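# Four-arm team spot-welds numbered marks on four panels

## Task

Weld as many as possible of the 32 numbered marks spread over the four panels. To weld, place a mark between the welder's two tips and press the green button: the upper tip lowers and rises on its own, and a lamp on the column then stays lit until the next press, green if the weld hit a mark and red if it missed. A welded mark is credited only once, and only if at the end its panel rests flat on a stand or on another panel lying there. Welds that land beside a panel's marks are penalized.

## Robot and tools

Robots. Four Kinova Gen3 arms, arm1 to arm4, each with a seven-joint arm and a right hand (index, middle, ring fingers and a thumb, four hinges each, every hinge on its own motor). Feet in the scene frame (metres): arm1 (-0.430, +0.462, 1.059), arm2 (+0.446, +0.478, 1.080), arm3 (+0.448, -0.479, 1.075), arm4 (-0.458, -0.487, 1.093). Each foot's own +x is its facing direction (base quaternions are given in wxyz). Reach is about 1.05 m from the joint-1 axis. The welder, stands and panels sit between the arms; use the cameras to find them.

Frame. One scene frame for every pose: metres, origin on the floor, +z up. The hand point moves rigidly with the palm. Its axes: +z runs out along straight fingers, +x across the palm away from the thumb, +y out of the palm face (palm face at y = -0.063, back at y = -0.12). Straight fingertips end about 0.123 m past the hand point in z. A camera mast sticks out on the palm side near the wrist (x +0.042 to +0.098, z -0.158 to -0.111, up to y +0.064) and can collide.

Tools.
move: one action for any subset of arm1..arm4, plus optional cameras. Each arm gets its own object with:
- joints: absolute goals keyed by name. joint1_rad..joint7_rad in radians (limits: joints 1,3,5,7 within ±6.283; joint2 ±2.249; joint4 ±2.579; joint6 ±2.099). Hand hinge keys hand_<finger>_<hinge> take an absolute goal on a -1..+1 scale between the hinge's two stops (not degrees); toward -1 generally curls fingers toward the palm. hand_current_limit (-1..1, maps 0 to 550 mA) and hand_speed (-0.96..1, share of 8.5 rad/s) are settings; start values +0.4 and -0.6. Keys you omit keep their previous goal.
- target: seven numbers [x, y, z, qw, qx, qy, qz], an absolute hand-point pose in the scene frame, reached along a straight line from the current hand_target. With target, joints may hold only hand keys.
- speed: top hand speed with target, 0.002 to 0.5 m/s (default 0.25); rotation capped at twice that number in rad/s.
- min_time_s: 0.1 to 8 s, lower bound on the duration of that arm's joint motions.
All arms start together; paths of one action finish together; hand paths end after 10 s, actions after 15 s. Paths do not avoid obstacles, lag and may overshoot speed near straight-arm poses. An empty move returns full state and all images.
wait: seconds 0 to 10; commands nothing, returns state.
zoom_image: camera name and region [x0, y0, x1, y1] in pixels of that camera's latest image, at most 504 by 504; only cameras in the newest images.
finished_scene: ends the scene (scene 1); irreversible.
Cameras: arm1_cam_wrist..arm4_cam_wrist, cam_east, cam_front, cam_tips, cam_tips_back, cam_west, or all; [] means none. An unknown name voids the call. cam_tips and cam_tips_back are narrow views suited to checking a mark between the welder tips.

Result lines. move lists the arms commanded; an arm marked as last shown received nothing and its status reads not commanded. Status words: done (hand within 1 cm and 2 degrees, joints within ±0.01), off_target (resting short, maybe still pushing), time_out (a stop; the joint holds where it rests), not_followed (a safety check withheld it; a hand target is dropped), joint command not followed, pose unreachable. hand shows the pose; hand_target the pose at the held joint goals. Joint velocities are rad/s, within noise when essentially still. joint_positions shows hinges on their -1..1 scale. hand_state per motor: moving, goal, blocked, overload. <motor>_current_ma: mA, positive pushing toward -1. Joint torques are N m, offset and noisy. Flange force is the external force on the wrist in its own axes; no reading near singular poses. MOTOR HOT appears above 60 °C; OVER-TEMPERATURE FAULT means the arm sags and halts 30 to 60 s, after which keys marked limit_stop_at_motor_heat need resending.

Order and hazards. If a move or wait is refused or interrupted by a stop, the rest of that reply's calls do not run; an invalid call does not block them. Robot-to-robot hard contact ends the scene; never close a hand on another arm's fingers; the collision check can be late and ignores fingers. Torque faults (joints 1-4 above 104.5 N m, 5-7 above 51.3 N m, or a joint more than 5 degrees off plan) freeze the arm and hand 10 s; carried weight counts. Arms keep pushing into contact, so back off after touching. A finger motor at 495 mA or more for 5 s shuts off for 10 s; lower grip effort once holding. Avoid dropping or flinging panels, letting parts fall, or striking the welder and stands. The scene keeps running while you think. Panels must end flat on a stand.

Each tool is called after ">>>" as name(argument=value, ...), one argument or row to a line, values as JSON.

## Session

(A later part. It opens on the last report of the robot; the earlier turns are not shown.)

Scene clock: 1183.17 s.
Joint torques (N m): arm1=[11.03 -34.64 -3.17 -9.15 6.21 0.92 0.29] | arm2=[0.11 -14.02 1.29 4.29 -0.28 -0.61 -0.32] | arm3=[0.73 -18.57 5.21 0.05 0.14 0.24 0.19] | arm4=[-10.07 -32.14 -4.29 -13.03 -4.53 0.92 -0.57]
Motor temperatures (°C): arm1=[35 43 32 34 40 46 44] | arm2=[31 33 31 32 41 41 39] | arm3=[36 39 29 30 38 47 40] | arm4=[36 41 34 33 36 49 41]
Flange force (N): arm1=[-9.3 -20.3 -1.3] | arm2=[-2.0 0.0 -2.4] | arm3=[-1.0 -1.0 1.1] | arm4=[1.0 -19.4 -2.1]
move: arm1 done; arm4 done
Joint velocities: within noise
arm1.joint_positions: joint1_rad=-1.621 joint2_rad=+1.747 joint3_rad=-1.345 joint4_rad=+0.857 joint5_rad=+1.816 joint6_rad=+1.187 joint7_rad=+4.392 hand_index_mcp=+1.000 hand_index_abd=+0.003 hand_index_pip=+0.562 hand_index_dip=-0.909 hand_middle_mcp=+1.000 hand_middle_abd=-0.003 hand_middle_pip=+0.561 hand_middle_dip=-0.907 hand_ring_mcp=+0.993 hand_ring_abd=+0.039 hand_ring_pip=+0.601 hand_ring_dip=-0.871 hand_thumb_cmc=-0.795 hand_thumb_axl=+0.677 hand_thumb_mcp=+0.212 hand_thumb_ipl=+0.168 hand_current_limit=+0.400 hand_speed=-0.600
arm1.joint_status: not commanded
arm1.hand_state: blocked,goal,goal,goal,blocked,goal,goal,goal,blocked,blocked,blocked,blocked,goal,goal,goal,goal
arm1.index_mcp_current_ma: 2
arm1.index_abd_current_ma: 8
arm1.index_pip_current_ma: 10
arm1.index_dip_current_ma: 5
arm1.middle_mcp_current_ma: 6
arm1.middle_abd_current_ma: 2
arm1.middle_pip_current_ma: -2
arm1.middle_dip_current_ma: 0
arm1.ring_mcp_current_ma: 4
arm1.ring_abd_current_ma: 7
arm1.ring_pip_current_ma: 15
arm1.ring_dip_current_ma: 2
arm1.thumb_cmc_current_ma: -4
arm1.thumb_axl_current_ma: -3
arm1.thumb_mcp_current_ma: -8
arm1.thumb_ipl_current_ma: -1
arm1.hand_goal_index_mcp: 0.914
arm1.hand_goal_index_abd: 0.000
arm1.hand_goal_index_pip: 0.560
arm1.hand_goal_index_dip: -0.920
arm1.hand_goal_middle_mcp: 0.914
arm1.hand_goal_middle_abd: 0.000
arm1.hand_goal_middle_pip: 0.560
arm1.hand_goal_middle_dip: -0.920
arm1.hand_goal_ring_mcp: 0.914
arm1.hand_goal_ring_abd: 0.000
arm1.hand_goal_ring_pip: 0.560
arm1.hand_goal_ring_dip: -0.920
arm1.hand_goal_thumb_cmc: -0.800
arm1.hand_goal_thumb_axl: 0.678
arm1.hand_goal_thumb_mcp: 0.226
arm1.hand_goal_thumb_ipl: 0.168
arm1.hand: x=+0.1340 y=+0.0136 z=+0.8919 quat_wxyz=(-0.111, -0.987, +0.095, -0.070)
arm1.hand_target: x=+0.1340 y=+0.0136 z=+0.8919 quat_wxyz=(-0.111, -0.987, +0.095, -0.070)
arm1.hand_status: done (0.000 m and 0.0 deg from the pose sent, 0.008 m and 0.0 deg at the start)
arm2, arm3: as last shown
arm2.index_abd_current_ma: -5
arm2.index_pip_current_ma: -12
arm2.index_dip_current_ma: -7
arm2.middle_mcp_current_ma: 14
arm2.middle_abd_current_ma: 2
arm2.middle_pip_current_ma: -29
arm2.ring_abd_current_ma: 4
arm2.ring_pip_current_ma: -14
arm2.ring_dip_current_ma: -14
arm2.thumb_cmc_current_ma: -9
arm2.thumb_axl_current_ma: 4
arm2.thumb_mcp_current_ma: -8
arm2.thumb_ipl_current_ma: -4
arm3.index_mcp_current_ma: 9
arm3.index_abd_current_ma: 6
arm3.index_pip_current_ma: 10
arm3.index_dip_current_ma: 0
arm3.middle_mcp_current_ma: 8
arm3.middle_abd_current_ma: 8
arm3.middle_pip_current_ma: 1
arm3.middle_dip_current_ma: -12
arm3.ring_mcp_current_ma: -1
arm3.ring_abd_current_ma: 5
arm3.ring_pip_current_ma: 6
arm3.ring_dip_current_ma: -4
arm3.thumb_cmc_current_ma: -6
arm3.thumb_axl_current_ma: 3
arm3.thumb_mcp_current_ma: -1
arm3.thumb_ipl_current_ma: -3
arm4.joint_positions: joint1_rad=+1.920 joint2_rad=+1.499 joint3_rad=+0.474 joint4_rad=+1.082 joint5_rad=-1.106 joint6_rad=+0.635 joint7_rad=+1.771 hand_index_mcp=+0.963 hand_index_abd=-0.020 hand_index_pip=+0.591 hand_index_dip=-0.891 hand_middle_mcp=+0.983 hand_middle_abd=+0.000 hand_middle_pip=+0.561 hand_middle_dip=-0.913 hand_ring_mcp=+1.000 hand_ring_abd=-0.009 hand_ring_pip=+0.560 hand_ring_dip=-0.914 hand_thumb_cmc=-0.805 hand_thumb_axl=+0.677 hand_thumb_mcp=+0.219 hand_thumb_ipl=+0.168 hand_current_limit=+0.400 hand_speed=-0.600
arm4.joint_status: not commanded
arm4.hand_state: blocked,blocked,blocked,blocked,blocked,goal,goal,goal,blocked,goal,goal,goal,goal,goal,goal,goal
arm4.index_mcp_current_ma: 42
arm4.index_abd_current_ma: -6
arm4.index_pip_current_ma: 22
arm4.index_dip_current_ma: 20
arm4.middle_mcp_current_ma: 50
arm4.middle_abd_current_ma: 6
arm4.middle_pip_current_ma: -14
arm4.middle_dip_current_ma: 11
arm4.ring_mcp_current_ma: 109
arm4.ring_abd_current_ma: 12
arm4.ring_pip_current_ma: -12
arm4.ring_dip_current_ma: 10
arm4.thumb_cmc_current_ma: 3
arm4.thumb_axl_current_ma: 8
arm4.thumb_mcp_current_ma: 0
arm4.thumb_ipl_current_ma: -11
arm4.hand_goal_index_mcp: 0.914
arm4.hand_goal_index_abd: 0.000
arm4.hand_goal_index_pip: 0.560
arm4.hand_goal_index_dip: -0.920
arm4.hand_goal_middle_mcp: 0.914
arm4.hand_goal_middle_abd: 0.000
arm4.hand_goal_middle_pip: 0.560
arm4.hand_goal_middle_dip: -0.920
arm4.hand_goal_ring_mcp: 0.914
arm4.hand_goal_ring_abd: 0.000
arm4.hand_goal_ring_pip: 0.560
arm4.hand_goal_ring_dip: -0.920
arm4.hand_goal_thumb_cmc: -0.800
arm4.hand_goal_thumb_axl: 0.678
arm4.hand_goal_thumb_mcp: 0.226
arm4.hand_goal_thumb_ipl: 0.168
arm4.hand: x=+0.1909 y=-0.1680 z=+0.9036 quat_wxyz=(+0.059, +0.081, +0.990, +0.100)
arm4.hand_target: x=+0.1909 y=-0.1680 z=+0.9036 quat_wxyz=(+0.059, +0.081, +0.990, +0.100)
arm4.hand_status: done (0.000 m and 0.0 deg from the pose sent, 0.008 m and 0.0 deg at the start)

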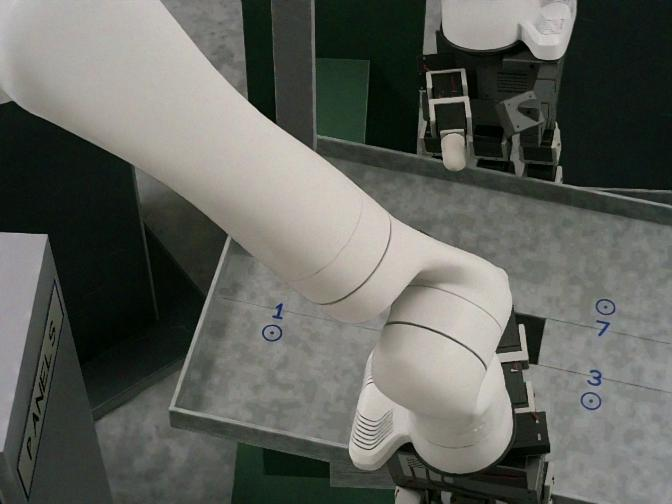

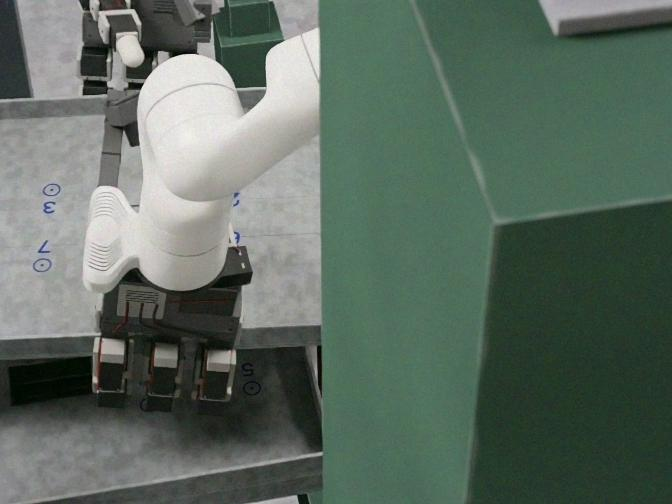

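>>> move(
  arm3={"target": [0.023, -0.503, 0.860, 0, 0, 1, 0], "speed": 0.06},
  cameras=[],
)

>>> wait(
  seconds=1.8,
  cameras=["cam_front"],
)

>>> move(
  arm3={"target": [0.023, -0.503, 0.885, 0, 0, 1, 0], "speed": 0.08},
  cameras=["cam_front", "cam_tips"],
)

>>> zoom_image(
  camera="cam_front",
  region=[300, 20, 400, 110],
)

Scene clock: 1187.83 s.
Joint torques (N m): arm1=[11.02 -34.71 -3.15 -9.11 6.16 0.86 0.3] | arm2=[0.12 -14.02 1.28 4.39 -0.24 -0.63 -0.3] | arm3=[0.75 -17.25 4.64 0.19 0.19 0.31 0.19] | arm4=[-10.07 -32.14 -4.25 -13.06 -4.6 0.92 -0.55]
Motor temperatures (°C): arm1=[35 43 32 34 40 46 44] | arm2=[31 33 31 32 41 41 39] | arm3=[36 39 29 30 38 47 40] | arm4=[36 41 34 33 36 49 41]
Flange force (N): arm1=[-9.2 -20.3 -1.2] | arm2=[-1.8 0.2 -2.1] | arm3=[-1.7 -1.0 -2.6] | arm4=[1.1 -19.3 -2.1]
move: arm3 done
Joint velocities: within noise
arm1, arm2, arm4: as last shown
arm1.index_mcp_current_ma: -2
arm1.index_abd_current_ma: 11
arm1.index_dip_current_ma: 2
arm1.middle_mcp_current_ma: 5
arm1.middle_abd_current_ma: 3
arm1.middle_pip_current_ma: -1
arm1.middle_dip_current_ma: 5
arm1.ring_mcp_current_ma: 14
arm1.ring_abd_current_ma: 8
arm1.ring_pip_current_ma: 11
arm1.ring_dip_current_ma: 13
arm1.thumb_cmc_current_ma: 4
arm1.thumb_axl_current_ma: -2
arm1.thumb_mcp_current_ma: -1
arm1.thumb_ipl_current_ma: -5
arm2.index_pip_current_ma: -8
arm2.middle_mcp_current_ma: 10
arm2.middle_abd_current_ma: -3
arm2.middle_dip_current_ma: -18
arm2.ring_mcp_current_ma: 5
arm2.ring_abd_current_ma: 9
arm2.ring_pip_current_ma: -15
arm2.ring_dip_current_ma: -15
arm2.thumb_cmc_current_ma: -8
arm2.thumb_axl_current_ma: 9
arm2.thumb_mcp_current_ma: -14
arm2.thumb_ipl_current_ma: -1
arm3.joint_positions: joint1_rad=-2.947 joint2_rad=+1.356 joint3_rad=+0.333 joint4_rad=+1.667 joint5_rad=+1.939 joint6_rad=-0.363 joint7_rad=+2.314 hand_index_mcp=+0.151 hand_index_abd=+0.003 hand_index_pip=-0.477 hand_index_dip=+0.009 hand_middle_mcp=+0.746 hand_middle_abd=+0.009 hand_middle_pip=+0.578 hand_middle_dip=+0.697 hand_ring_mcp=+0.153 hand_ring_abd=+0.006 hand_ring_pip=-0.470 hand_ring_dip=+0.009 hand_thumb_cmc=-0.800 hand_thumb_axl=+0.677 hand_thumb_mcp=+0.212 hand_thumb_ipl=+0.168 hand_current_limit=+0.400 hand_speed=-0.600
arm3.joint_status: not commanded
arm3.hand_state: blocked,goal,blocked,goal,goal,goal,goal,goal,blocked,goal,blocked,goal,goal,goal,goal,goal
arm3.index_mcp_current_ma: 3
arm3.index_abd_current_ma: 5
arm3.index_pip_current_ma: 15
arm3.index_dip_current_ma: 1
arm3.middle_mcp_current_ma: 2
arm3.middle_abd_current_ma: -2
arm3.middle_pip_current_ma: 4
arm3.middle_dip_current_ma: -7
arm3.ring_mcp_current_ma: 5
arm3.ring_abd_current_ma: 2
arm3.ring_pip_current_ma: 7
arm3.ring_dip_current_ma: 1
arm3.thumb_cmc_current_ma: -9
arm3.thumb_axl_current_ma: 3
arm3.thumb_mcp_current_ma: -7
arm3.thumb_ipl_current_ma: -8
arm3.hand_goal_index_mcp: 0.100
arm3.hand_goal_index_abd: 0.000
arm3.hand_goal_index_pip: -0.500
arm3.hand_goal_index_dip: 0.000
arm3.hand_goal_middle_mcp: 0.754
arm3.hand_goal_middle_abd: 0.000
arm3.hand_goal_middle_pip: 0.576
arm3.hand_goal_middle_dip: 0.696
arm3.hand_goal_ring_mcp: 0.100
arm3.hand_goal_ring_abd: 0.000
arm3.hand_goal_ring_pip: -0.500
arm3.hand_goal_ring_dip: 0.000
arm3.hand_goal_thumb_cmc: -0.800
arm3.hand_goal_thumb_axl: 0.678
arm3.hand_goal_thumb_mcp: 0.226
arm3.hand_goal_thumb_ipl: 0.168
arm3.hand: x=+0.0230 y=-0.5030 z=+0.8600 quat_wxyz=(+0.000, +0.000, -1.000, +0.000)
arm3.hand_target: x=+0.0230 y=-0.5030 z=+0.8600 quat_wxyz=(+0.000, +0.000, -1.000, +0.000)
arm3.hand_status: done (0.000 m and 0.0 deg from the pose sent, 0.025 m and 0.0 deg at the start)
arm4.index_mcp_current_ma: 35
arm4.index_abd_current_ma: -13
arm4.index_pip_current_ma: 38
arm4.index_dip_current_ma: 39
arm4.middle_mcp_current_ma: 59
arm4.middle_abd_current_ma: -3
arm4.middle_pip_current_ma: -19
arm4.middle_dip_current_ma: -3
arm4.ring_mcp_current_ma: 94
arm4.ring_abd_current_ma: 2
arm4.ring_dip_current_ma: 12
arm4.thumb_cmc_current_ma: 4
arm4.thumb_axl_current_ma: 0
arm4.thumb_mcp_current_ma: -9
arm4.thumb_ipl_current_ma: 8

Scene clock: 1189.63 s.
Joint torques (N m): arm1=[10.9 -31.49 -2.29 -9.33 6.08 0.49 0.31] | arm2=[0.07 -13.96 1.36 4.24 -0.29 -0.65 -0.27] | arm3=[0.75 -17.26 4.62 0.17 0.23 0.3 0.24] | arm4=[-10.2 -32.78 -4.3 -13.6 -4.76 0.87 -0.52]
Motor temperatures (°C): arm1=[35 43 32 34 40 46 44] | arm2=[31 33 31 32 41 41 39] | arm3=[36 39 29 30 38 47 40] | arm4=[36 41 34 33 36 48 41]
Flange force (N): arm1=[-10.5 -19.7 -7.6] | arm2=[-1.8 0.3 -2.6] | arm3=[-1.7 -1.1 -2.6] | arm4=[1.9 -20.0 -2.0]
Joint velocities: within noise
arm1.joint_positions: joint1_rad=-1.621 joint2_rad=+1.747 joint3_rad=-1.345 joint4_rad=+0.857 joint5_rad=+1.816 joint6_rad=+1.187 joint7_rad=+4.392 hand_index_mcp=+1.000 hand_index_abd=-0.004 hand_index_pip=+0.562 hand_index_dip=-0.909 hand_middle_mcp=+1.000 hand_middle_abd=+0.001 hand_middle_pip=+0.561 hand_middle_dip=-0.907 hand_ring_mcp=+0.993 hand_ring_abd=+0.038 hand_ring_pip=+0.596 hand_ring_dip=-0.877 hand_thumb_cmc=-0.795 hand_thumb_axl=+0.677 hand_thumb_mcp=+0.212 hand_thumb_ipl=+0.168 hand_current_limit=+0.400 hand_speed=-0.600
arm1.joint_status: not commanded
arm1.hand_state: blocked,goal,goal,goal,blocked,goal,goal,goal,blocked,blocked,blocked,blocked,goal,goal,goal,goal
arm1.index_mcp_current_ma: -5
arm1.index_abd_current_ma: 11
arm1.index_pip_current_ma: 11
arm1.index_dip_current_ma: -3
arm1.middle_mcp_current_ma: 14
arm1.middle_abd_current_ma: 3
arm1.middle_pip_current_ma: 2
arm1.middle_dip_current_ma: 2
arm1.ring_mcp_current_ma: 7
arm1.ring_abd_current_ma: 7
arm1.ring_pip_current_ma: 13
arm1.ring_dip_current_ma: 12
arm1.thumb_cmc_current_ma: -8
arm1.thumb_axl_current_ma: -3
arm1.thumb_mcp_current_ma: 0
arm1.thumb_ipl_current_ma: 2
arm1.hand_goal_index_mcp: 0.914
arm1.hand_goal_index_abd: 0.000
arm1.hand_goal_index_pip: 0.560
arm1.hand_goal_index_dip: -0.920
arm1.hand_goal_middle_mcp: 0.914
arm1.hand_goal_middle_abd: 0.000
arm1.hand_goal_middle_pip: 0.560
arm1.hand_goal_middle_dip: -0.920
arm1.hand_goal_ring_mcp: 0.914
arm1.hand_goal_ring_abd: 0.000
arm1.hand_goal_ring_pip: 0.560
arm1.hand_goal_ring_dip: -0.920
arm1.hand_goal_thumb_cmc: -0.800
arm1.hand_goal_thumb_axl: 0.678
arm1.hand_goal_thumb_mcp: 0.226
arm1.hand_goal_thumb_ipl: 0.168
arm1.hand: x=+0.1340 y=+0.0136 z=+0.8919 quat_wxyz=(-0.111, -0.987, +0.095, -0.070)
arm1.hand_target: x=+0.1340 y=+0.0136 z=+0.8919 quat_wxyz=(-0.111, -0.987, +0.095, -0.070)
arm1.hand_status: not commanded
arm2.joint_positions: joint1_rad=+0.498 joint2_rad=+1.428 joint3_rad=+0.302 joint4_rad=+2.460 joint5_rad=+0.281 joint6_rad=-0.959 joint7_rad=-0.596 hand_index_mcp=+0.914 hand_index_abd=+0.000 hand_index_pip=+0.944 hand_index_dip=+0.694 hand_middle_mcp=+0.914 hand_middle_abd=+0.001 hand_middle_pip=+0.944 hand_middle_dip=+0.692 hand_ring_mcp=+0.914 hand_ring_abd=+0.002 hand_ring_pip=+0.945 hand_ring_dip=+0.692 hand_thumb_cmc=-0.803 hand_thumb_axl=+0.677 hand_thumb_mcp=+0.222 hand_thumb_ipl=+0.168 hand_current_limit=+0.400 hand_speed=-0.600
arm2.joint_status: not commanded
arm2.hand_state: goal,goal,goal,goal,goal,goal,goal,goal,goal,goal,goal,goal,goal,goal,goal,goal
arm2.index_mcp_current_ma: -3
arm2.index_abd_current_ma: -4
arm2.index_pip_current_ma: -18
arm2.index_dip_current_ma: -11
arm2.middle_mcp_current_ma: 7
arm2.middle_abd_current_ma: 3
arm2.middle_pip_current_ma: -28
arm2.middle_dip_current_ma: -15
arm2.ring_mcp_current_ma: 0
arm2.ring_abd_current_ma: 10
arm2.ring_pip_current_ma: -14
arm2.ring_dip_current_ma: -14
arm2.thumb_cmc_current_ma: -11
arm2.thumb_axl_current_ma: 3
arm2.thumb_mcp_current_ma: -15
arm2.thumb_ipl_current_ma: -3
arm2.hand_goal_index_mcp: 0.914
arm2.hand_goal_index_abd: 0.000
arm2.hand_goal_index_pip: 0.950
arm2.hand_goal_index_dip: 0.696
arm2.hand_goal_middle_mcp: 0.914
arm2.hand_goal_middle_abd: 0.000
arm2.hand_goal_middle_pip: 0.950
arm2.hand_goal_middle_dip: 0.696
arm2.hand_goal_ring_mcp: 0.914
arm2.hand_goal_ring_abd: 0.000
arm2.hand_goal_ring_pip: 0.950
arm2.hand_goal_ring_dip: 0.696
arm2.hand_goal_thumb_cmc: -0.800
arm2.hand_goal_thumb_axl: 0.678
arm2.hand_goal_thumb_mcp: 0.226
arm2.hand_goal_thumb_ipl: 0.168
arm2.hand: x=+0.4320 y=+0.1150 z=+0.9300 quat_wxyz=(+0.105, +0.995, +0.000, +0.000)
arm2.hand_target: x=+0.4320 y=+0.1150 z=+0.9300 quat_wxyz=(+0.105, +0.995, +0.000, +0.000)
arm2.hand_status: not commanded
arm3.joint_positions: joint1_rad=-2.947 joint2_rad=+1.356 joint3_rad=+0.333 joint4_rad=+1.667 joint5_rad=+1.939 joint6_rad=-0.363 joint7_rad=+2.314 hand_index_mcp=+0.151 hand_index_abd=+0.003 hand_index_pip=-0.477 hand_index_dip=+0.009 hand_middle_mcp=+0.746 hand_middle_abd=+0.009 hand_middle_pip=+0.578 hand_middle_dip=+0.697 hand_ring_mcp=+0.153 hand_ring_abd=+0.006 hand_ring_pip=-0.470 hand_ring_dip=+0.009 hand_thumb_cmc=-0.800 hand_thumb_axl=+0.677 hand_thumb_mcp=+0.212 hand_thumb_ipl=+0.168 hand_current_limit=+0.400 hand_speed=-0.600
arm3.joint_status: not commanded
arm3.hand_state: blocked,goal,blocked,goal,goal,goal,goal,goal,blocked,goal,blocked,goal,goal,goal,goal,goal
arm3.index_mcp_current_ma: 8
arm3.index_abd_current_ma: 6
arm3.index_pip_current_ma: 6
arm3.index_dip_current_ma: -12
arm3.middle_mcp_current_ma: 6
arm3.middle_abd_current_ma: -5
arm3.middle_pip_current_ma: 11
arm3.middle_dip_current_ma: -6
arm3.ring_mcp_current_ma: 2
arm3.ring_abd_current_ma: 2
arm3.ring_pip_current_ma: 4
arm3.ring_dip_current_ma: 3
arm3.thumb_cmc_current_ma: 0
arm3.thumb_axl_current_ma: -1
arm3.thumb_mcp_current_ma: -11
arm3.thumb_ipl_current_ma: -12
arm3.hand_goal_index_mcp: 0.100
arm3.hand_goal_index_abd: 0.000
arm3.hand_goal_index_pip: -0.500
arm3.hand_goal_index_dip: 0.000
arm3.hand_goal_middle_mcp: 0.754
arm3.hand_goal_middle_abd: 0.000
arm3.hand_goal_middle_pip: 0.576
arm3.hand_goal_middle_dip: 0.696
arm3.hand_goal_ring_mcp: 0.100
arm3.hand_goal_ring_abd: 0.000
arm3.hand_goal_ring_pip: -0.500
arm3.hand_goal_ring_dip: 0.000
arm3.hand_goal_thumb_cmc: -0.800
arm3.hand_goal_thumb_axl: 0.678
arm3.hand_goal_thumb_mcp: 0.226
arm3.hand_goal_thumb_ipl: 0.168
arm3.hand: x=+0.0230 y=-0.5030 z=+0.8600 quat_wxyz=(+0.000, +0.000, -1.000, +0.000)
arm3.hand_target: x=+0.0230 y=-0.5030 z=+0.8600 quat_wxyz=(+0.000, +0.000, -1.000, +0.000)
arm3.hand_status: done (0.000 m and 0.0 deg from the pose sent, 0.025 m and 0.0 deg at the start)
arm4.joint_positions: joint1_rad=+1.920 joint2_rad=+1.499 joint3_rad=+0.474 joint4_rad=+1.082 joint5_rad=-1.106 joint6_rad=+0.635 joint7_rad=+1.771 hand_index_mcp=+0.962 hand_index_abd=-0.019 hand_index_pip=+0.588 hand_index_dip=-0.892 hand_middle_mcp=+0.983 hand_middle_abd=+0.000 hand_middle_pip=+0.561 hand_middle_dip=-0.913 hand_ring_mcp=+1.000 hand_ring_abd=-0.002 hand_ring_pip=+0.560 hand_ring_dip=-0.914 hand_thumb_cmc=-0.805 hand_thumb_axl=+0.677 hand_thumb_mcp=+0.219 hand_thumb_ipl=+0.168 hand_current_limit=+0.400 hand_speed=-0.600
arm4.joint_status: not commanded
arm4.hand_state: blocked,goal,blocked,blocked,blocked,goal,goal,goal,blocked,goal,goal,goal,goal,goal,goal,goal
arm4.index_mcp_current_ma: 61
arm4.index_abd_current_ma: -7
arm4.index_pip_current_ma: 25
arm4.index_dip_current_ma: 24
arm4.middle_mcp_current_ma: 65
arm4.middle_abd_current_ma: 1
arm4.middle_pip_current_ma: -2
arm4.middle_dip_current_ma: -16
arm4.ring_mcp_current_ma: 91
arm4.ring_abd_current_ma: -17
arm4.ring_pip_current_ma: -12
arm4.ring_dip_current_ma: 1
arm4.thumb_cmc_current_ma: 0
arm4.thumb_axl_current_ma: -4
arm4.thumb_mcp_current_ma: 2
arm4.thumb_ipl_current_ma: -7
arm4.hand_goal_index_mcp: 0.914
arm4.hand_goal_index_abd: 0.000
arm4.hand_goal_index_pip: 0.560
arm4.hand_goal_index_dip: -0.920
arm4.hand_goal_middle_mcp: 0.914
arm4.hand_goal_middle_abd: 0.000
arm4.hand_goal_middle_pip: 0.560
arm4.hand_goal_middle_dip: -0.920
arm4.hand_goal_ring_mcp: 0.914
arm4.hand_goal_ring_abd: 0.000
arm4.hand_goal_ring_pip: 0.560
arm4.hand_goal_ring_dip: -0.920
arm4.hand_goal_thumb_cmc: -0.800
arm4.hand_goal_thumb_axl: 0.678
arm4.hand_goal_thumb_mcp: 0.226
arm4.hand_goal_thumb_ipl: 0.168
arm4.hand: x=+0.1909 y=-0.1680 z=+0.9036 quat_wxyz=(+0.059, +0.081, +0.990, +0.100)
arm4.hand_target: x=+0.1909 y=-0.1680 z=+0.9036 quat_wxyz=(+0.059, +0.081, +0.990, +0.100)
arm4.hand_status: not commanded
wait: 1.80 s; at rest by 0.67 s

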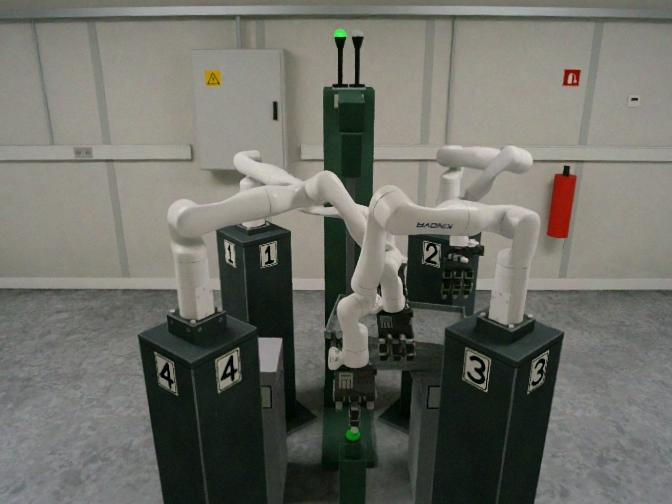

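Scene clock: 1190.60 s.
Joint torques (N m): arm1=[11.05 -34.82 -3.18 -9.08 6.13 1.02 0.26] | arm2=[0.07 -13.97 1.32 4.25 -0.28 -0.65 -0.33] | arm3=[0.66 -18.66 5.17 0.01 0.19 0.28 0.18] | arm4=[-9.73 -32.31 -4.17 -13.22 -4.61 0.89 -0.61]
Motor temperatures (°C): arm1=[35 43 32 34 40 46 44] | arm2=[31 33 31 32 41 41 39] | arm3=[36 39 29 30 38 47 40] | arm4=[36 41 34 33 36 48 41]
Flange force (N): arm1=[-8.8 -20.2 -0.5] | arm2=[-2.0 0.2 -2.5] | arm3=[-1.0 -0.9 1.2] | arm4=[2.0 -19.3 -2.2]
move: arm3 done
Joint velocities: within noise
arm1, arm2, arm4: as last shown
arm1.joint_positions: joint1_rad=-1.621 joint2_rad=+1.747 joint3_rad=-1.345 joint4_rad=+0.857 joint5_rad=+1.816 joint6_rad=+1.187 joint7_rad=+4.392 hand_index_mcp=+1.000 hand_index_abd=+0.000 hand_index_pip=+0.562 hand_index_dip=-0.909 hand_middle_mcp=+1.000 hand_middle_abd=+0.001 hand_middle_pip=+0.561 hand_middle_dip=-0.907 hand_ring_mcp=+0.993 hand_ring_abd=+0.038 hand_ring_pip=+0.597 hand_ring_dip=-0.874 hand_thumb_cmc=-0.795 hand_thumb_axl=+0.677 hand_thumb_mcp=+0.212 hand_thumb_ipl=+0.168 hand_current_limit=+0.400 hand_speed=-0.600
arm1.index_mcp_current_ma: -8
arm1.index_abd_current_ma: 8
arm1.index_pip_current_ma: 10
arm1.index_dip_current_ma: -1
arm1.middle_mcp_current_ma: 11
arm1.middle_abd_current_ma: 0
arm1.middle_dip_current_ma: 3
arm1.ring_mcp_current_ma: 16
arm1.ring_abd_current_ma: 13
arm1.ring_pip_current_ma: 10
arm1.thumb_cmc_current_ma: 1
arm1.thumb_mcp_current_ma: 2
arm1.thumb_ipl_current_ma: -4
arm1.hand: x=+0.1340 y=+0.0136 z=+0.8918 quat_wxyz=(-0.111, -0.987, +0.095, -0.070)
arm2.index_mcp_current_ma: -7
arm2.index_abd_current_ma: -8
arm2.index_pip_current_ma: -16
arm2.index_dip_current_ma: -9
arm2.middle_mcp_current_ma: 13
arm2.middle_abd_current_ma: 2
arm2.middle_pip_current_ma: -29
arm2.middle_dip_current_ma: -14
arm2.ring_mcp_current_ma: 4
arm2.ring_abd_current_ma: 7
arm2.ring_pip_current_ma: -13
arm2.ring_dip_current_ma: -15
arm2.thumb_cmc_current_ma: -10
arm2.thumb_axl_current_ma: 6
arm2.thumb_ipl_current_ma: -5
arm3.joint_positions: joint1_rad=-2.966 joint2_rad=+1.304 joint3_rad=+0.364 joint4_rad=+1.703 joint5_rad=+1.962 joint6_rad=-0.394 joint7_rad=+2.293 hand_index_mcp=+0.151 hand_index_abd=+0.003 hand_index_pip=-0.477 hand_index_dip=+0.009 hand_middle_mcp=+0.746 hand_middle_abd=+0.008 hand_middle_pip=+0.578 hand_middle_dip=+0.698 hand_ring_mcp=+0.153 hand_ring_abd=+0.006 hand_ring_pip=-0.470 hand_ring_dip=+0.009 hand_thumb_cmc=-0.800 hand_thumb_axl=+0.677 hand_thumb_mcp=+0.212 hand_thumb_ipl=+0.168 hand_current_limit=+0.400 hand_speed=-0.600
arm3.joint_status: not commanded
arm3.hand_state: blocked,goal,blocked,goal,goal,goal,goal,goal,blocked,goal,blocked,goal,goal,goal,goal,goal
arm3.index_mcp_current_ma: 5
arm3.index_abd_current_ma: 10
arm3.index_pip_current_ma: 15
arm3.index_dip_current_ma: -11
arm3.middle_mcp_current_ma: 8
arm3.middle_abd_current_ma: 0
arm3.middle_pip_current_ma: 10
arm3.middle_dip_current_ma: -5
arm3.ring_mcp_current_ma: -1
arm3.ring_abd_current_ma: 3
arm3.ring_pip_current_ma: 4
arm3.ring_dip_current_ma: -5
arm3.thumb_cmc_current_ma: -2
arm3.thumb_axl_current_ma: 2
arm3.thumb_mcp_current_ma: -3
arm3.thumb_ipl_current_ma: -11
arm3.hand_goal_index_mcp: 0.100
arm3.hand_goal_index_abd: 0.000
arm3.hand_goal_index_pip: -0.500
arm3.hand_goal_index_dip: 0.000
arm3.hand_goal_middle_mcp: 0.754
arm3.hand_goal_middle_abd: 0.000
arm3.hand_goal_middle_pip: 0.576
arm3.hand_goal_middle_dip: 0.696
arm3.hand_goal_ring_mcp: 0.100
arm3.hand_goal_ring_abd: 0.000
arm3.hand_goal_ring_pip: -0.500
arm3.hand_goal_ring_dip: 0.000
arm3.hand_goal_thumb_cmc: -0.800
arm3.hand_goal_thumb_axl: 0.678
arm3.hand_goal_thumb_mcp: 0.226
arm3.hand_goal_thumb_ipl: 0.168
arm3.hand: x=+0.0230 y=-0.5030 z=+0.8850 quat_wxyz=(+0.000, +0.000, -1.000, +0.000)
arm3.hand_target: x=+0.0230 y=-0.5030 z=+0.8850 quat_wxyz=(+0.000, +0.000, -1.000, +0.000)
arm3.hand_status: done (0.000 m and 0.0 deg from the pose sent, 0.025 m and 0.0 deg at the start)
arm4.joint_positions: joint1_rad=+1.920 joint2_rad=+1.498 joint3_rad=+0.474 joint4_rad=+1.082 joint5_rad=-1.106 joint6_rad=+0.635 joint7_rad=+1.771 hand_index_mcp=+0.962 hand_index_abd=-0.020 hand_index_pip=+0.590 hand_index_dip=-0.890 hand_middle_mcp=+0.983 hand_middle_abd=+0.001 hand_middle_pip=+0.561 hand_middle_dip=-0.913 hand_ring_mcp=+1.000 hand_ring_abd=-0.005 hand_ring_pip=+0.560 hand_ring_dip=-0.914 hand_thumb_cmc=-0.805 hand_thumb_axl=+0.677 hand_thumb_mcp=+0.219 hand_thumb_ipl=+0.168 hand_current_limit=+0.400 hand_speed=-0.600
arm4.index_mcp_current_ma: 39
arm4.index_abd_current_ma: 1
arm4.index_pip_current_ma: 20
arm4.index_dip_current_ma: 19
arm4.middle_mcp_current_ma: 53
arm4.middle_abd_current_ma: -9
arm4.middle_pip_current_ma: -10
arm4.middle_dip_current_ma: -12
arm4.ring_abd_current_ma: 5
arm4.ring_pip_current_ma: -7
arm4.ring_dip_current_ma: 19
arm4.thumb_cmc_current_ma: 11
arm4.thumb_axl_current_ma: 6
arm4.thumb_mcp_current_ma: 10

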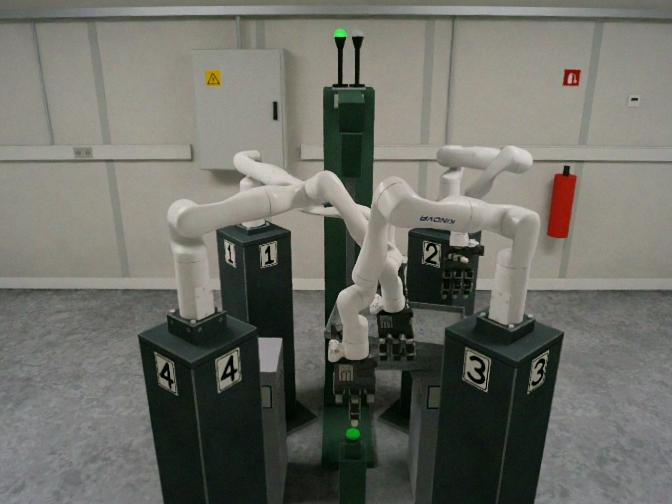

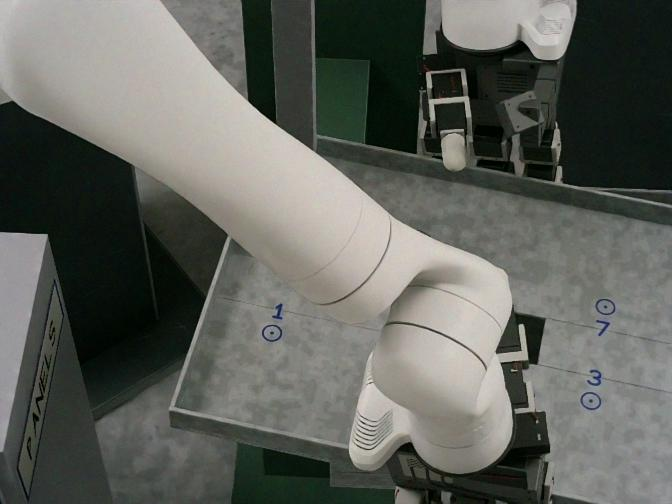

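Scaled by 5.040.

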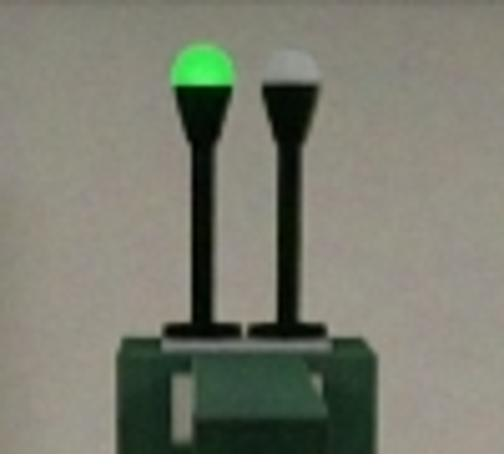

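>>> move(
  arm1={"target": [0.1340, 0.0136, 0.9064, 0.1107, 0.98681, -0.09472, 0.07009], "speed": 0.05},
  arm4={"target": [0.1909, -0.1680, 0.9181, 0.05861, 0.08137, 0.98993, 0.09964], "speed": 0.05},
  cameras=["cam_tips", "cam_front"],
)

>>> zoom_image(
  camera="cam_tips",
  region=[220, 280, 320, 380],
)

>>> zoom_image(
  camera="cam_tips",
  region=[542, 280, 672, 410],
)

Scene clock: 1195.33 s.
Joint torques (N m): arm1=[10.9 -34.95 -3.42 -8.99 6.17 1.09 0.28] | arm2=[0.07 -14 1.34 4.34 -0.32 -0.58 -0.29] | arm3=[0.67 -18.66 5.11 0.06 0.16 0.23 0.23] | arm4=[-9.84 -32.23 -4.11 -13.08 -4.62 0.92 -0.59]
Motor temperatures (°C): arm1=[36 44 32 34 40 46 44] | arm2=[31 33 31 32 41 41 39] | arm3=[35 39 29 30 38 47 40] | arm4=[36 41 34 33 36 48 41]
Flange force (N): arm1=[-9.0 -20.2 0.1] | arm2=[-2.1 0.1 -2.3] | arm3=[-0.6 -1.1 1.2] | arm4=[1.4 -19.3 -1.7]
move: arm1 done; arm4 done
Joint velocities: within noise
arm1.joint_positions: joint1_rad=-1.613 joint2_rad=+1.725 joint3_rad=-1.351 joint4_rad=+0.880 joint5_rad=+1.808 joint6_rad=+1.207 joint7_rad=+4.385 hand_index_mcp=+1.000 hand_index_abd=+0.000 hand_index_pip=+0.562 hand_index_dip=-0.909 hand_middle_mcp=+1.000 hand_middle_abd=+0.000 hand_middle_pip=+0.561 hand_middle_dip=-0.907 hand_ring_mcp=+0.993 hand_ring_abd=+0.038 hand_ring_pip=+0.597 hand_ring_dip=-0.875 hand_thumb_cmc=-0.795 hand_thumb_axl=+0.677 hand_thumb_mcp=+0.212 hand_thumb_ipl=+0.168 hand_current_limit=+0.400 hand_speed=-0.600
arm1.joint_status: not commanded
arm1.hand_state: blocked,goal,goal,goal,blocked,goal,goal,goal,blocked,blocked,blocked,blocked,goal,goal,goal,goal
arm1.index_mcp_current_ma: -4
arm1.index_abd_current_ma: 12
arm1.index_pip_current_ma: 10
arm1.index_dip_current_ma: 0
arm1.middle_mcp_current_ma: 9
arm1.middle_abd_current_ma: 3
arm1.middle_pip_current_ma: -1
arm1.middle_dip_current_ma: 4
arm1.ring_mcp_current_ma: 6
arm1.ring_abd_current_ma: 13
arm1.ring_pip_current_ma: 11
arm1.ring_dip_current_ma: 12
arm1.thumb_cmc_current_ma: -6
arm1.thumb_axl_current_ma: -4
arm1.thumb_mcp_current_ma: 3
arm1.thumb_ipl_current_ma: 6
arm1.hand_goal_index_mcp: 0.914
arm1.hand_goal_index_abd: 0.000
arm1.hand_goal_index_pip: 0.560
arm1.hand_goal_index_dip: -0.920
arm1.hand_goal_middle_mcp: 0.914
arm1.hand_goal_middle_abd: 0.000
arm1.hand_goal_middle_pip: 0.560
arm1.hand_goal_middle_dip: -0.920
arm1.hand_goal_ring_mcp: 0.914
arm1.hand_goal_ring_abd: 0.000
arm1.hand_goal_ring_pip: 0.560
arm1.hand_goal_ring_dip: -0.920
arm1.hand_goal_thumb_cmc: -0.800
arm1.hand_goal_thumb_axl: 0.678
arm1.hand_goal_thumb_mcp: 0.226
arm1.hand_goal_thumb_ipl: 0.168
arm1.hand: x=+0.1340 y=+0.0136 z=+0.9064 quat_wxyz=(-0.111, -0.987, +0.095, -0.070)
arm1.hand_target: x=+0.1340 y=+0.0136 z=+0.9064 quat_wxyz=(-0.111, -0.987, +0.095, -0.070)
arm1.hand_status: done (0.000 m and 0.0 deg from the pose sent, 0.015 m and 0.0 deg at the start)
arm2, arm3: as last shown
arm2.index_pip_current_ma: -14
arm2.middle_abd_current_ma: 4
arm2.middle_pip_current_ma: -32
arm2.middle_dip_current_ma: -16
arm2.ring_abd_current_ma: 12
arm2.ring_pip_current_ma: -15
arm2.ring_dip_current_ma: -18
arm2.thumb_cmc_current_ma: -7
arm2.thumb_axl_current_ma: 8
arm2.thumb_mcp_current_ma: -14
arm3.index_mcp_current_ma: 3
arm3.index_abd_current_ma: 2
arm3.index_pip_current_ma: 14
arm3.middle_mcp_current_ma: 5
arm3.middle_abd_current_ma: -1
arm3.middle_pip_current_ma: 9
arm3.middle_dip_current_ma: -8
arm3.ring_mcp_current_ma: 1
arm3.ring_abd_current_ma: 4
arm3.ring_pip_current_ma: 3
arm3.ring_dip_current_ma: 1
arm3.thumb_cmc_current_ma: 2
arm3.thumb_axl_current_ma: -3
arm3.thumb_mcp_current_ma: -7
arm3.thumb_ipl_current_ma: -12
arm4.joint_positions: joint1_rad=+1.915 joint2_rad=+1.469 joint3_rad=+0.480 joint4_rad=+1.106 joint5_rad=-1.100 joint6_rad=+0.645 joint7_rad=+1.771 hand_index_mcp=+0.962 hand_index_abd=-0.020 hand_index_pip=+0.590 hand_index_dip=-0.890 hand_middle_mcp=+0.983 hand_middle_abd=+0.001 hand_middle_pip=+0.561 hand_middle_dip=-0.913 hand_ring_mcp=+1.000 hand_ring_abd=-0.005 hand_ring_pip=+0.560 hand_ring_dip=-0.914 hand_thumb_cmc=-0.805 hand_thumb_axl=+0.677 hand_thumb_mcp=+0.219 hand_thumb_ipl=+0.168 hand_current_limit=+0.400 hand_speed=-0.600
arm4.joint_status: not commanded
arm4.hand_state: blocked,goal,blocked,blocked,blocked,goal,goal,goal,blocked,goal,goal,goal,goal,goal,goal,goal
arm4.index_mcp_current_ma: 53
arm4.index_abd_current_ma: -5
arm4.index_pip_current_ma: 14
arm4.index_dip_current_ma: 29
arm4.middle_mcp_current_ma: 62
arm4.middle_abd_current_ma: -4
arm4.middle_pip_current_ma: -13
arm4.middle_dip_current_ma: -1
arm4.ring_mcp_current_ma: 88
arm4.ring_abd_current_ma: 2
arm4.ring_pip_current_ma: -9
arm4.ring_dip_current_ma: 17
arm4.thumb_cmc_current_ma: 9
arm4.thumb_axl_current_ma: 10
arm4.thumb_mcp_current_ma: 7
arm4.thumb_ipl_current_ma: -5
arm4.hand_goal_index_mcp: 0.914
arm4.hand_goal_index_abd: 0.000
arm4.hand_goal_index_pip: 0.560
arm4.hand_goal_index_dip: -0.920
arm4.hand_goal_middle_mcp: 0.914
arm4.hand_goal_middle_abd: 0.000
arm4.hand_goal_middle_pip: 0.560
arm4.hand_goal_middle_dip: -0.920
arm4.hand_goal_ring_mcp: 0.914
arm4.hand_goal_ring_abd: 0.000
arm4.hand_goal_ring_pip: 0.560
arm4.hand_goal_ring_dip: -0.920
arm4.hand_goal_thumb_cmc: -0.800
arm4.hand_goal_thumb_axl: 0.678
arm4.hand_goal_thumb_mcp: 0.226
arm4.hand_goal_thumb_ipl: 0.168
arm4.hand: x=+0.1909 y=-0.1680 z=+0.9181 quat_wxyz=(+0.059, +0.081, +0.990, +0.100)
arm4.hand_target: x=+0.1909 y=-0.1680 z=+0.9181 quat_wxyz=(+0.059, +0.081, +0.990, +0.100)
arm4.hand_status: done (0.000 m and 0.0 deg from the pose sent, 0.014 m and 0.0 deg at the start)
pictures: cam_front, cam_tips

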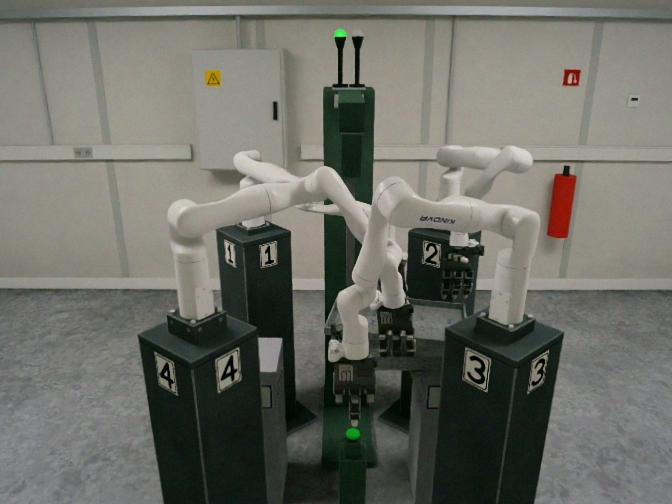

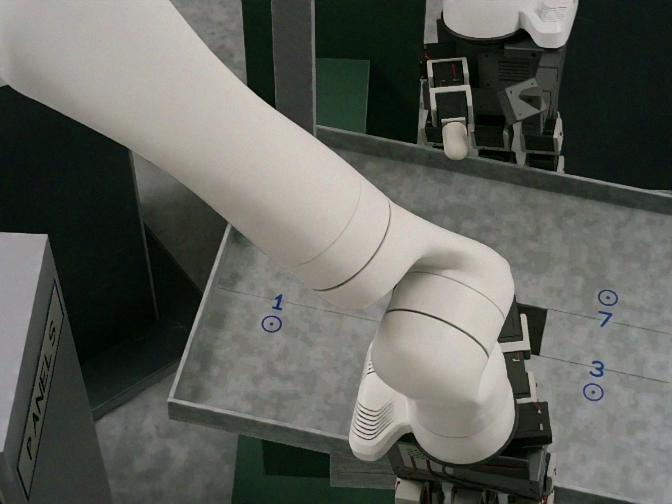

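Scaled by 5.040.

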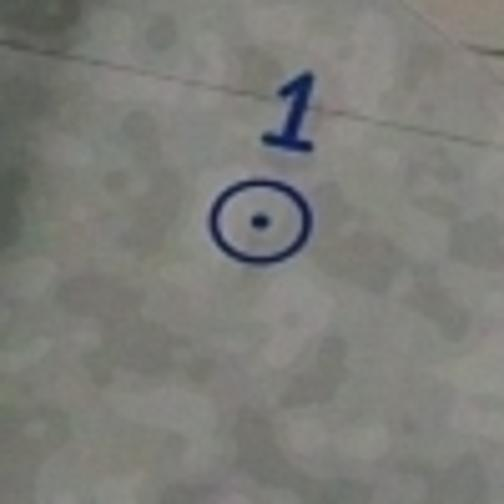

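Scaled by 3.877.

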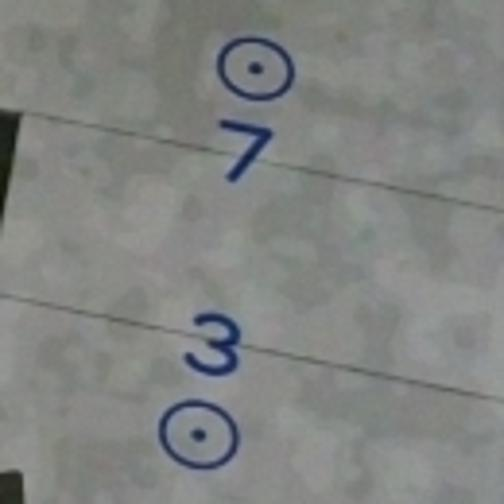

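>>> move(
  arm1={"target": [0.0900, 0.0847, 0.9094, 0.10417, 0.99132, -0.00835, 0.07947], "speed": 0.06},
  arm4={"target": [0.1750, -0.0843, 0.9230, 0.07947, -0.00835, 0.99132, 0.10417], "speed": 0.06},
  cameras=["cam_tips", "cam_front"],
)

>>> zoom_image(
  camera="cam_tips",
  region=[160, 200, 460, 425],
)

>>> zoom_image(
  camera="cam_tips",
  region=[500, 200, 672, 329],
)

Scene clock: 1199.30 s.
Joint torques (N m): arm1=[8.26 -32.1 -6.75 -7.72 5.5 2.28 0.42] | arm2=[0.11 -14.15 1.35 4.24 -0.33 -0.6 -0.35] | arm3=[0.62 -18.6 5.12 0.02 0.21 0.27 0.26] | arm4=[-9.93 -32.52 -3.78 -13.2 -4.6 0.39 -0.68]
Motor temperatures (°C): arm1=[36 44 32 34 40 46 44] | arm2=[31 33 31 32 40 41 39] | arm3=[35 39 29 30 38 47 40] | arm4=[36 41 34 33 36 48 41]
Flange force (N): arm1=[-7.0 -19.5 1.5] | arm2=[-2.2 -0.5 -2.2] | arm3=[-0.8 -1.0 1.0] | arm4=[2.2 -18.2 -1.5]
move: arm1 done; arm4 done
Joint velocities: within noise
arm1.joint_positions: joint1_rad=-1.483 joint2_rad=+1.697 joint3_rad=-1.295 joint4_rad=+1.352 joint5_rad=+1.910 joint6_rad=+1.226 joint7_rad=+4.199 hand_index_mcp=+1.000 hand_index_abd=+0.003 hand_index_pip=+0.562 hand_index_dip=-0.909 hand_middle_mcp=+1.000 hand_middle_abd=-0.004 hand_middle_pip=+0.561 hand_middle_dip=-0.907 hand_ring_mcp=+0.992 hand_ring_abd=+0.029 hand_ring_pip=+0.582 hand_ring_dip=-0.896 hand_thumb_cmc=-0.795 hand_thumb_axl=+0.677 hand_thumb_mcp=+0.212 hand_thumb_ipl=+0.168 hand_current_limit=+0.400 hand_speed=-0.600
arm1.joint_status: not commanded
arm1.hand_state: blocked,goal,goal,goal,blocked,goal,goal,goal,blocked,blocked,blocked,blocked,goal,goal,goal,goal
arm1.index_mcp_current_ma: -1
arm1.index_abd_current_ma: 1
arm1.index_pip_current_ma: 6
arm1.index_dip_current_ma: 3
arm1.middle_mcp_current_ma: 21
arm1.middle_abd_current_ma: 2
arm1.middle_pip_current_ma: 1
arm1.middle_dip_current_ma: 2
arm1.ring_mcp_current_ma: 13
arm1.ring_abd_current_ma: 8
arm1.ring_pip_current_ma: 16
arm1.ring_dip_current_ma: 13
arm1.thumb_cmc_current_ma: 5
arm1.thumb_axl_current_ma: 2
arm1.thumb_mcp_current_ma: 1
arm1.thumb_ipl_current_ma: -3
arm1.hand_goal_index_mcp: 0.914
arm1.hand_goal_index_abd: 0.000
arm1.hand_goal_index_pip: 0.560
arm1.hand_goal_index_dip: -0.920
arm1.hand_goal_middle_mcp: 0.914
arm1.hand_goal_middle_abd: 0.000
arm1.hand_goal_middle_pip: 0.560
arm1.hand_goal_middle_dip: -0.920
arm1.hand_goal_ring_mcp: 0.914
arm1.hand_goal_ring_abd: 0.000
arm1.hand_goal_ring_pip: 0.560
arm1.hand_goal_ring_dip: -0.920
arm1.hand_goal_thumb_cmc: -0.800
arm1.hand_goal_thumb_axl: 0.678
arm1.hand_goal_thumb_mcp: 0.226
arm1.hand_goal_thumb_ipl: 0.168
arm1.hand: x=+0.0900 y=+0.0847 z=+0.9094 quat_wxyz=(-0.104, -0.991, +0.008, -0.079)
arm1.hand_target: x=+0.0900 y=+0.0847 z=+0.9094 quat_wxyz=(-0.104, -0.991, +0.008, -0.079)
arm1.hand_status: done (0.000 m and 0.0 deg from the pose sent, 0.084 m and 10.0 deg at the start)
arm2, arm3: as last shown
arm2.index_mcp_current_ma: -3
arm2.index_abd_current_ma: -6
arm2.index_pip_current_ma: -13
arm2.index_dip_current_ma: -10
arm2.middle_mcp_current_ma: 11
arm2.middle_abd_current_ma: 0
arm2.middle_pip_current_ma: -30
arm2.middle_dip_current_ma: -17
arm2.ring_mcp_current_ma: 6
arm2.ring_abd_current_ma: 11
arm2.ring_pip_current_ma: -17
arm2.ring_dip_current_ma: -11
arm2.thumb_cmc_current_ma: -8
arm2.thumb_axl_current_ma: 10
arm2.thumb_mcp_current_ma: -10
arm2.thumb_ipl_current_ma: -2
arm3.index_mcp_current_ma: 2
arm3.index_pip_current_ma: 11
arm3.index_dip_current_ma: -9
arm3.middle_mcp_current_ma: 2
arm3.middle_abd_current_ma: 8
arm3.middle_pip_current_ma: 3
arm3.middle_dip_current_ma: -7
arm3.ring_mcp_current_ma: 3
arm3.ring_abd_current_ma: 3
arm3.ring_pip_current_ma: 7
arm3.ring_dip_current_ma: -1
arm3.thumb_cmc_current_ma: -2
arm3.thumb_axl_current_ma: 0
arm3.thumb_mcp_current_ma: -5
arm3.thumb_ipl_current_ma: -5
arm4.joint_positions: joint1_rad=+1.815 joint2_rad=+1.495 joint3_rad=+0.490 joint4_rad=+1.007 joint5_rad=-1.059 joint6_rad=+0.643 joint7_rad=+1.771 hand_index_mcp=+0.967 hand_index_abd=-0.033 hand_index_pip=+0.602 hand_index_dip=-0.871 hand_middle_mcp=+0.986 hand_middle_abd=+0.008 hand_middle_pip=+0.561 hand_middle_dip=-0.913 hand_ring_mcp=+1.000 hand_ring_abd=-0.021 hand_ring_pip=+0.560 hand_ring_dip=-0.914 hand_thumb_cmc=-0.805 hand_thumb_axl=+0.677 hand_thumb_mcp=+0.219 hand_thumb_ipl=+0.168 hand_current_limit=+0.400 hand_speed=-0.600
arm4.joint_status: not commanded
arm4.hand_state: blocked,blocked,blocked,blocked,blocked,goal,goal,goal,blocked,blocked,goal,goal,goal,goal,goal,goal
arm4.index_mcp_current_ma: 62
arm4.index_abd_current_ma: -9
arm4.index_pip_current_ma: 41
arm4.index_dip_current_ma: 36
arm4.middle_mcp_current_ma: 66
arm4.middle_abd_current_ma: 20
arm4.middle_pip_current_ma: 6
arm4.middle_dip_current_ma: -4
arm4.ring_mcp_current_ma: 98
arm4.ring_abd_current_ma: 0
arm4.ring_pip_current_ma: -4
arm4.ring_dip_current_ma: 27
arm4.thumb_cmc_current_ma: 21
arm4.thumb_axl_current_ma: -3
arm4.thumb_mcp_current_ma: -2
arm4.thumb_ipl_current_ma: 0
arm4.hand_goal_index_mcp: 0.914
arm4.hand_goal_index_abd: 0.000
arm4.hand_goal_index_pip: 0.560
arm4.hand_goal_index_dip: -0.920
arm4.hand_goal_middle_mcp: 0.914
arm4.hand_goal_middle_abd: 0.000
arm4.hand_goal_middle_pip: 0.560
arm4.hand_goal_middle_dip: -0.920
arm4.hand_goal_ring_mcp: 0.914
arm4.hand_goal_ring_abd: 0.000
arm4.hand_goal_ring_pip: 0.560
arm4.hand_goal_ring_dip: -0.920
arm4.hand_goal_thumb_cmc: -0.800
arm4.hand_goal_thumb_axl: 0.678
arm4.hand_goal_thumb_mcp: 0.226
arm4.hand_goal_thumb_ipl: 0.168
arm4.hand: x=+0.1750 y=-0.0843 z=+0.9230 quat_wxyz=(+0.079, -0.008, +0.991, +0.104)
arm4.hand_target: x=+0.1750 y=-0.0843 z=+0.9230 quat_wxyz=(+0.079, -0.008, +0.991, +0.104)
arm4.hand_status: done (0.000 m and 0.0 deg from the pose sent, 0.085 m and 10.6 deg at the start)
pictures: cam_front, cam_tips

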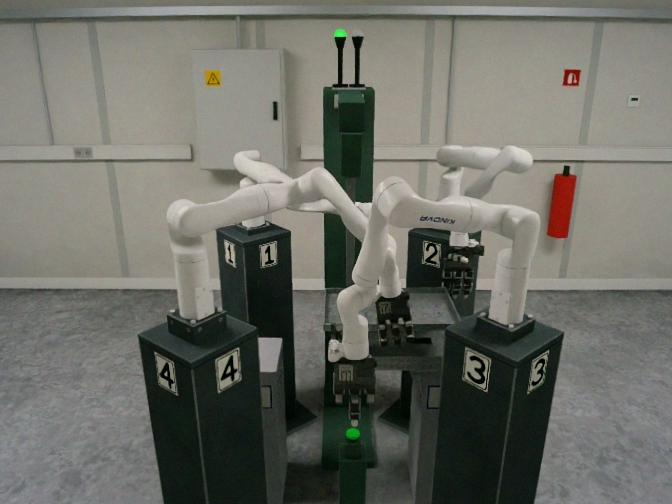

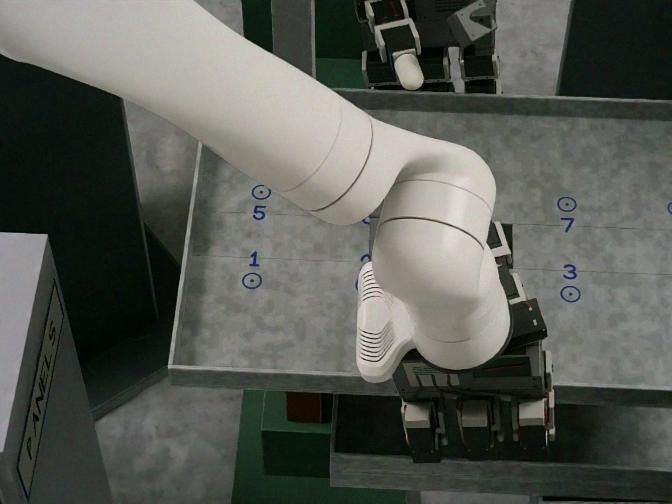

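Scaled by 1.680.

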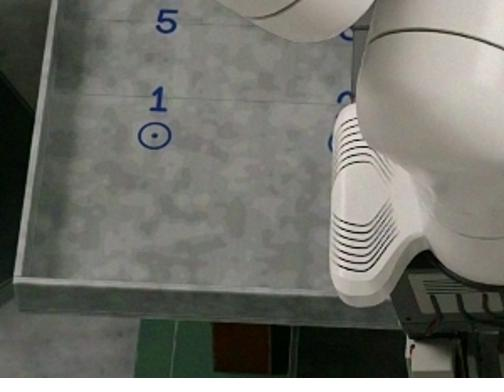

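Scaled by 2.930.

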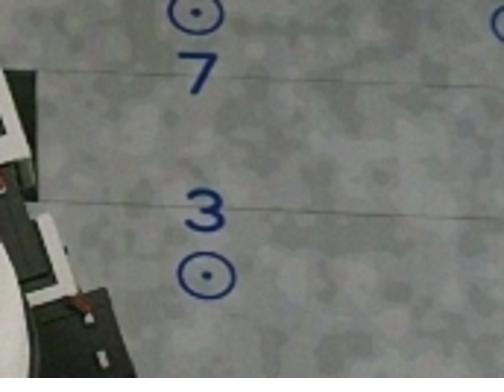

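>>> zoom_image(
  camera="cam_tips",
  region=[230, 160, 290, 220],
)

>>> zoom_image(
  camera="cam_tips",
  region=[222, 250, 282, 310],
)

Scaled by 8.400.

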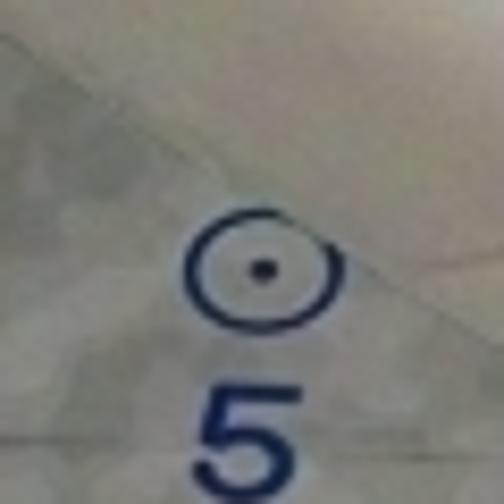

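Scaled by 8.400.

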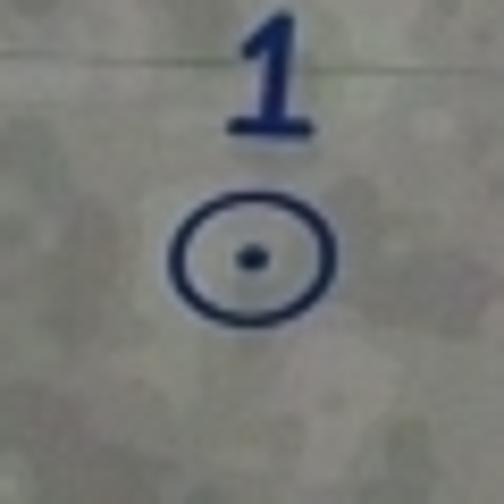

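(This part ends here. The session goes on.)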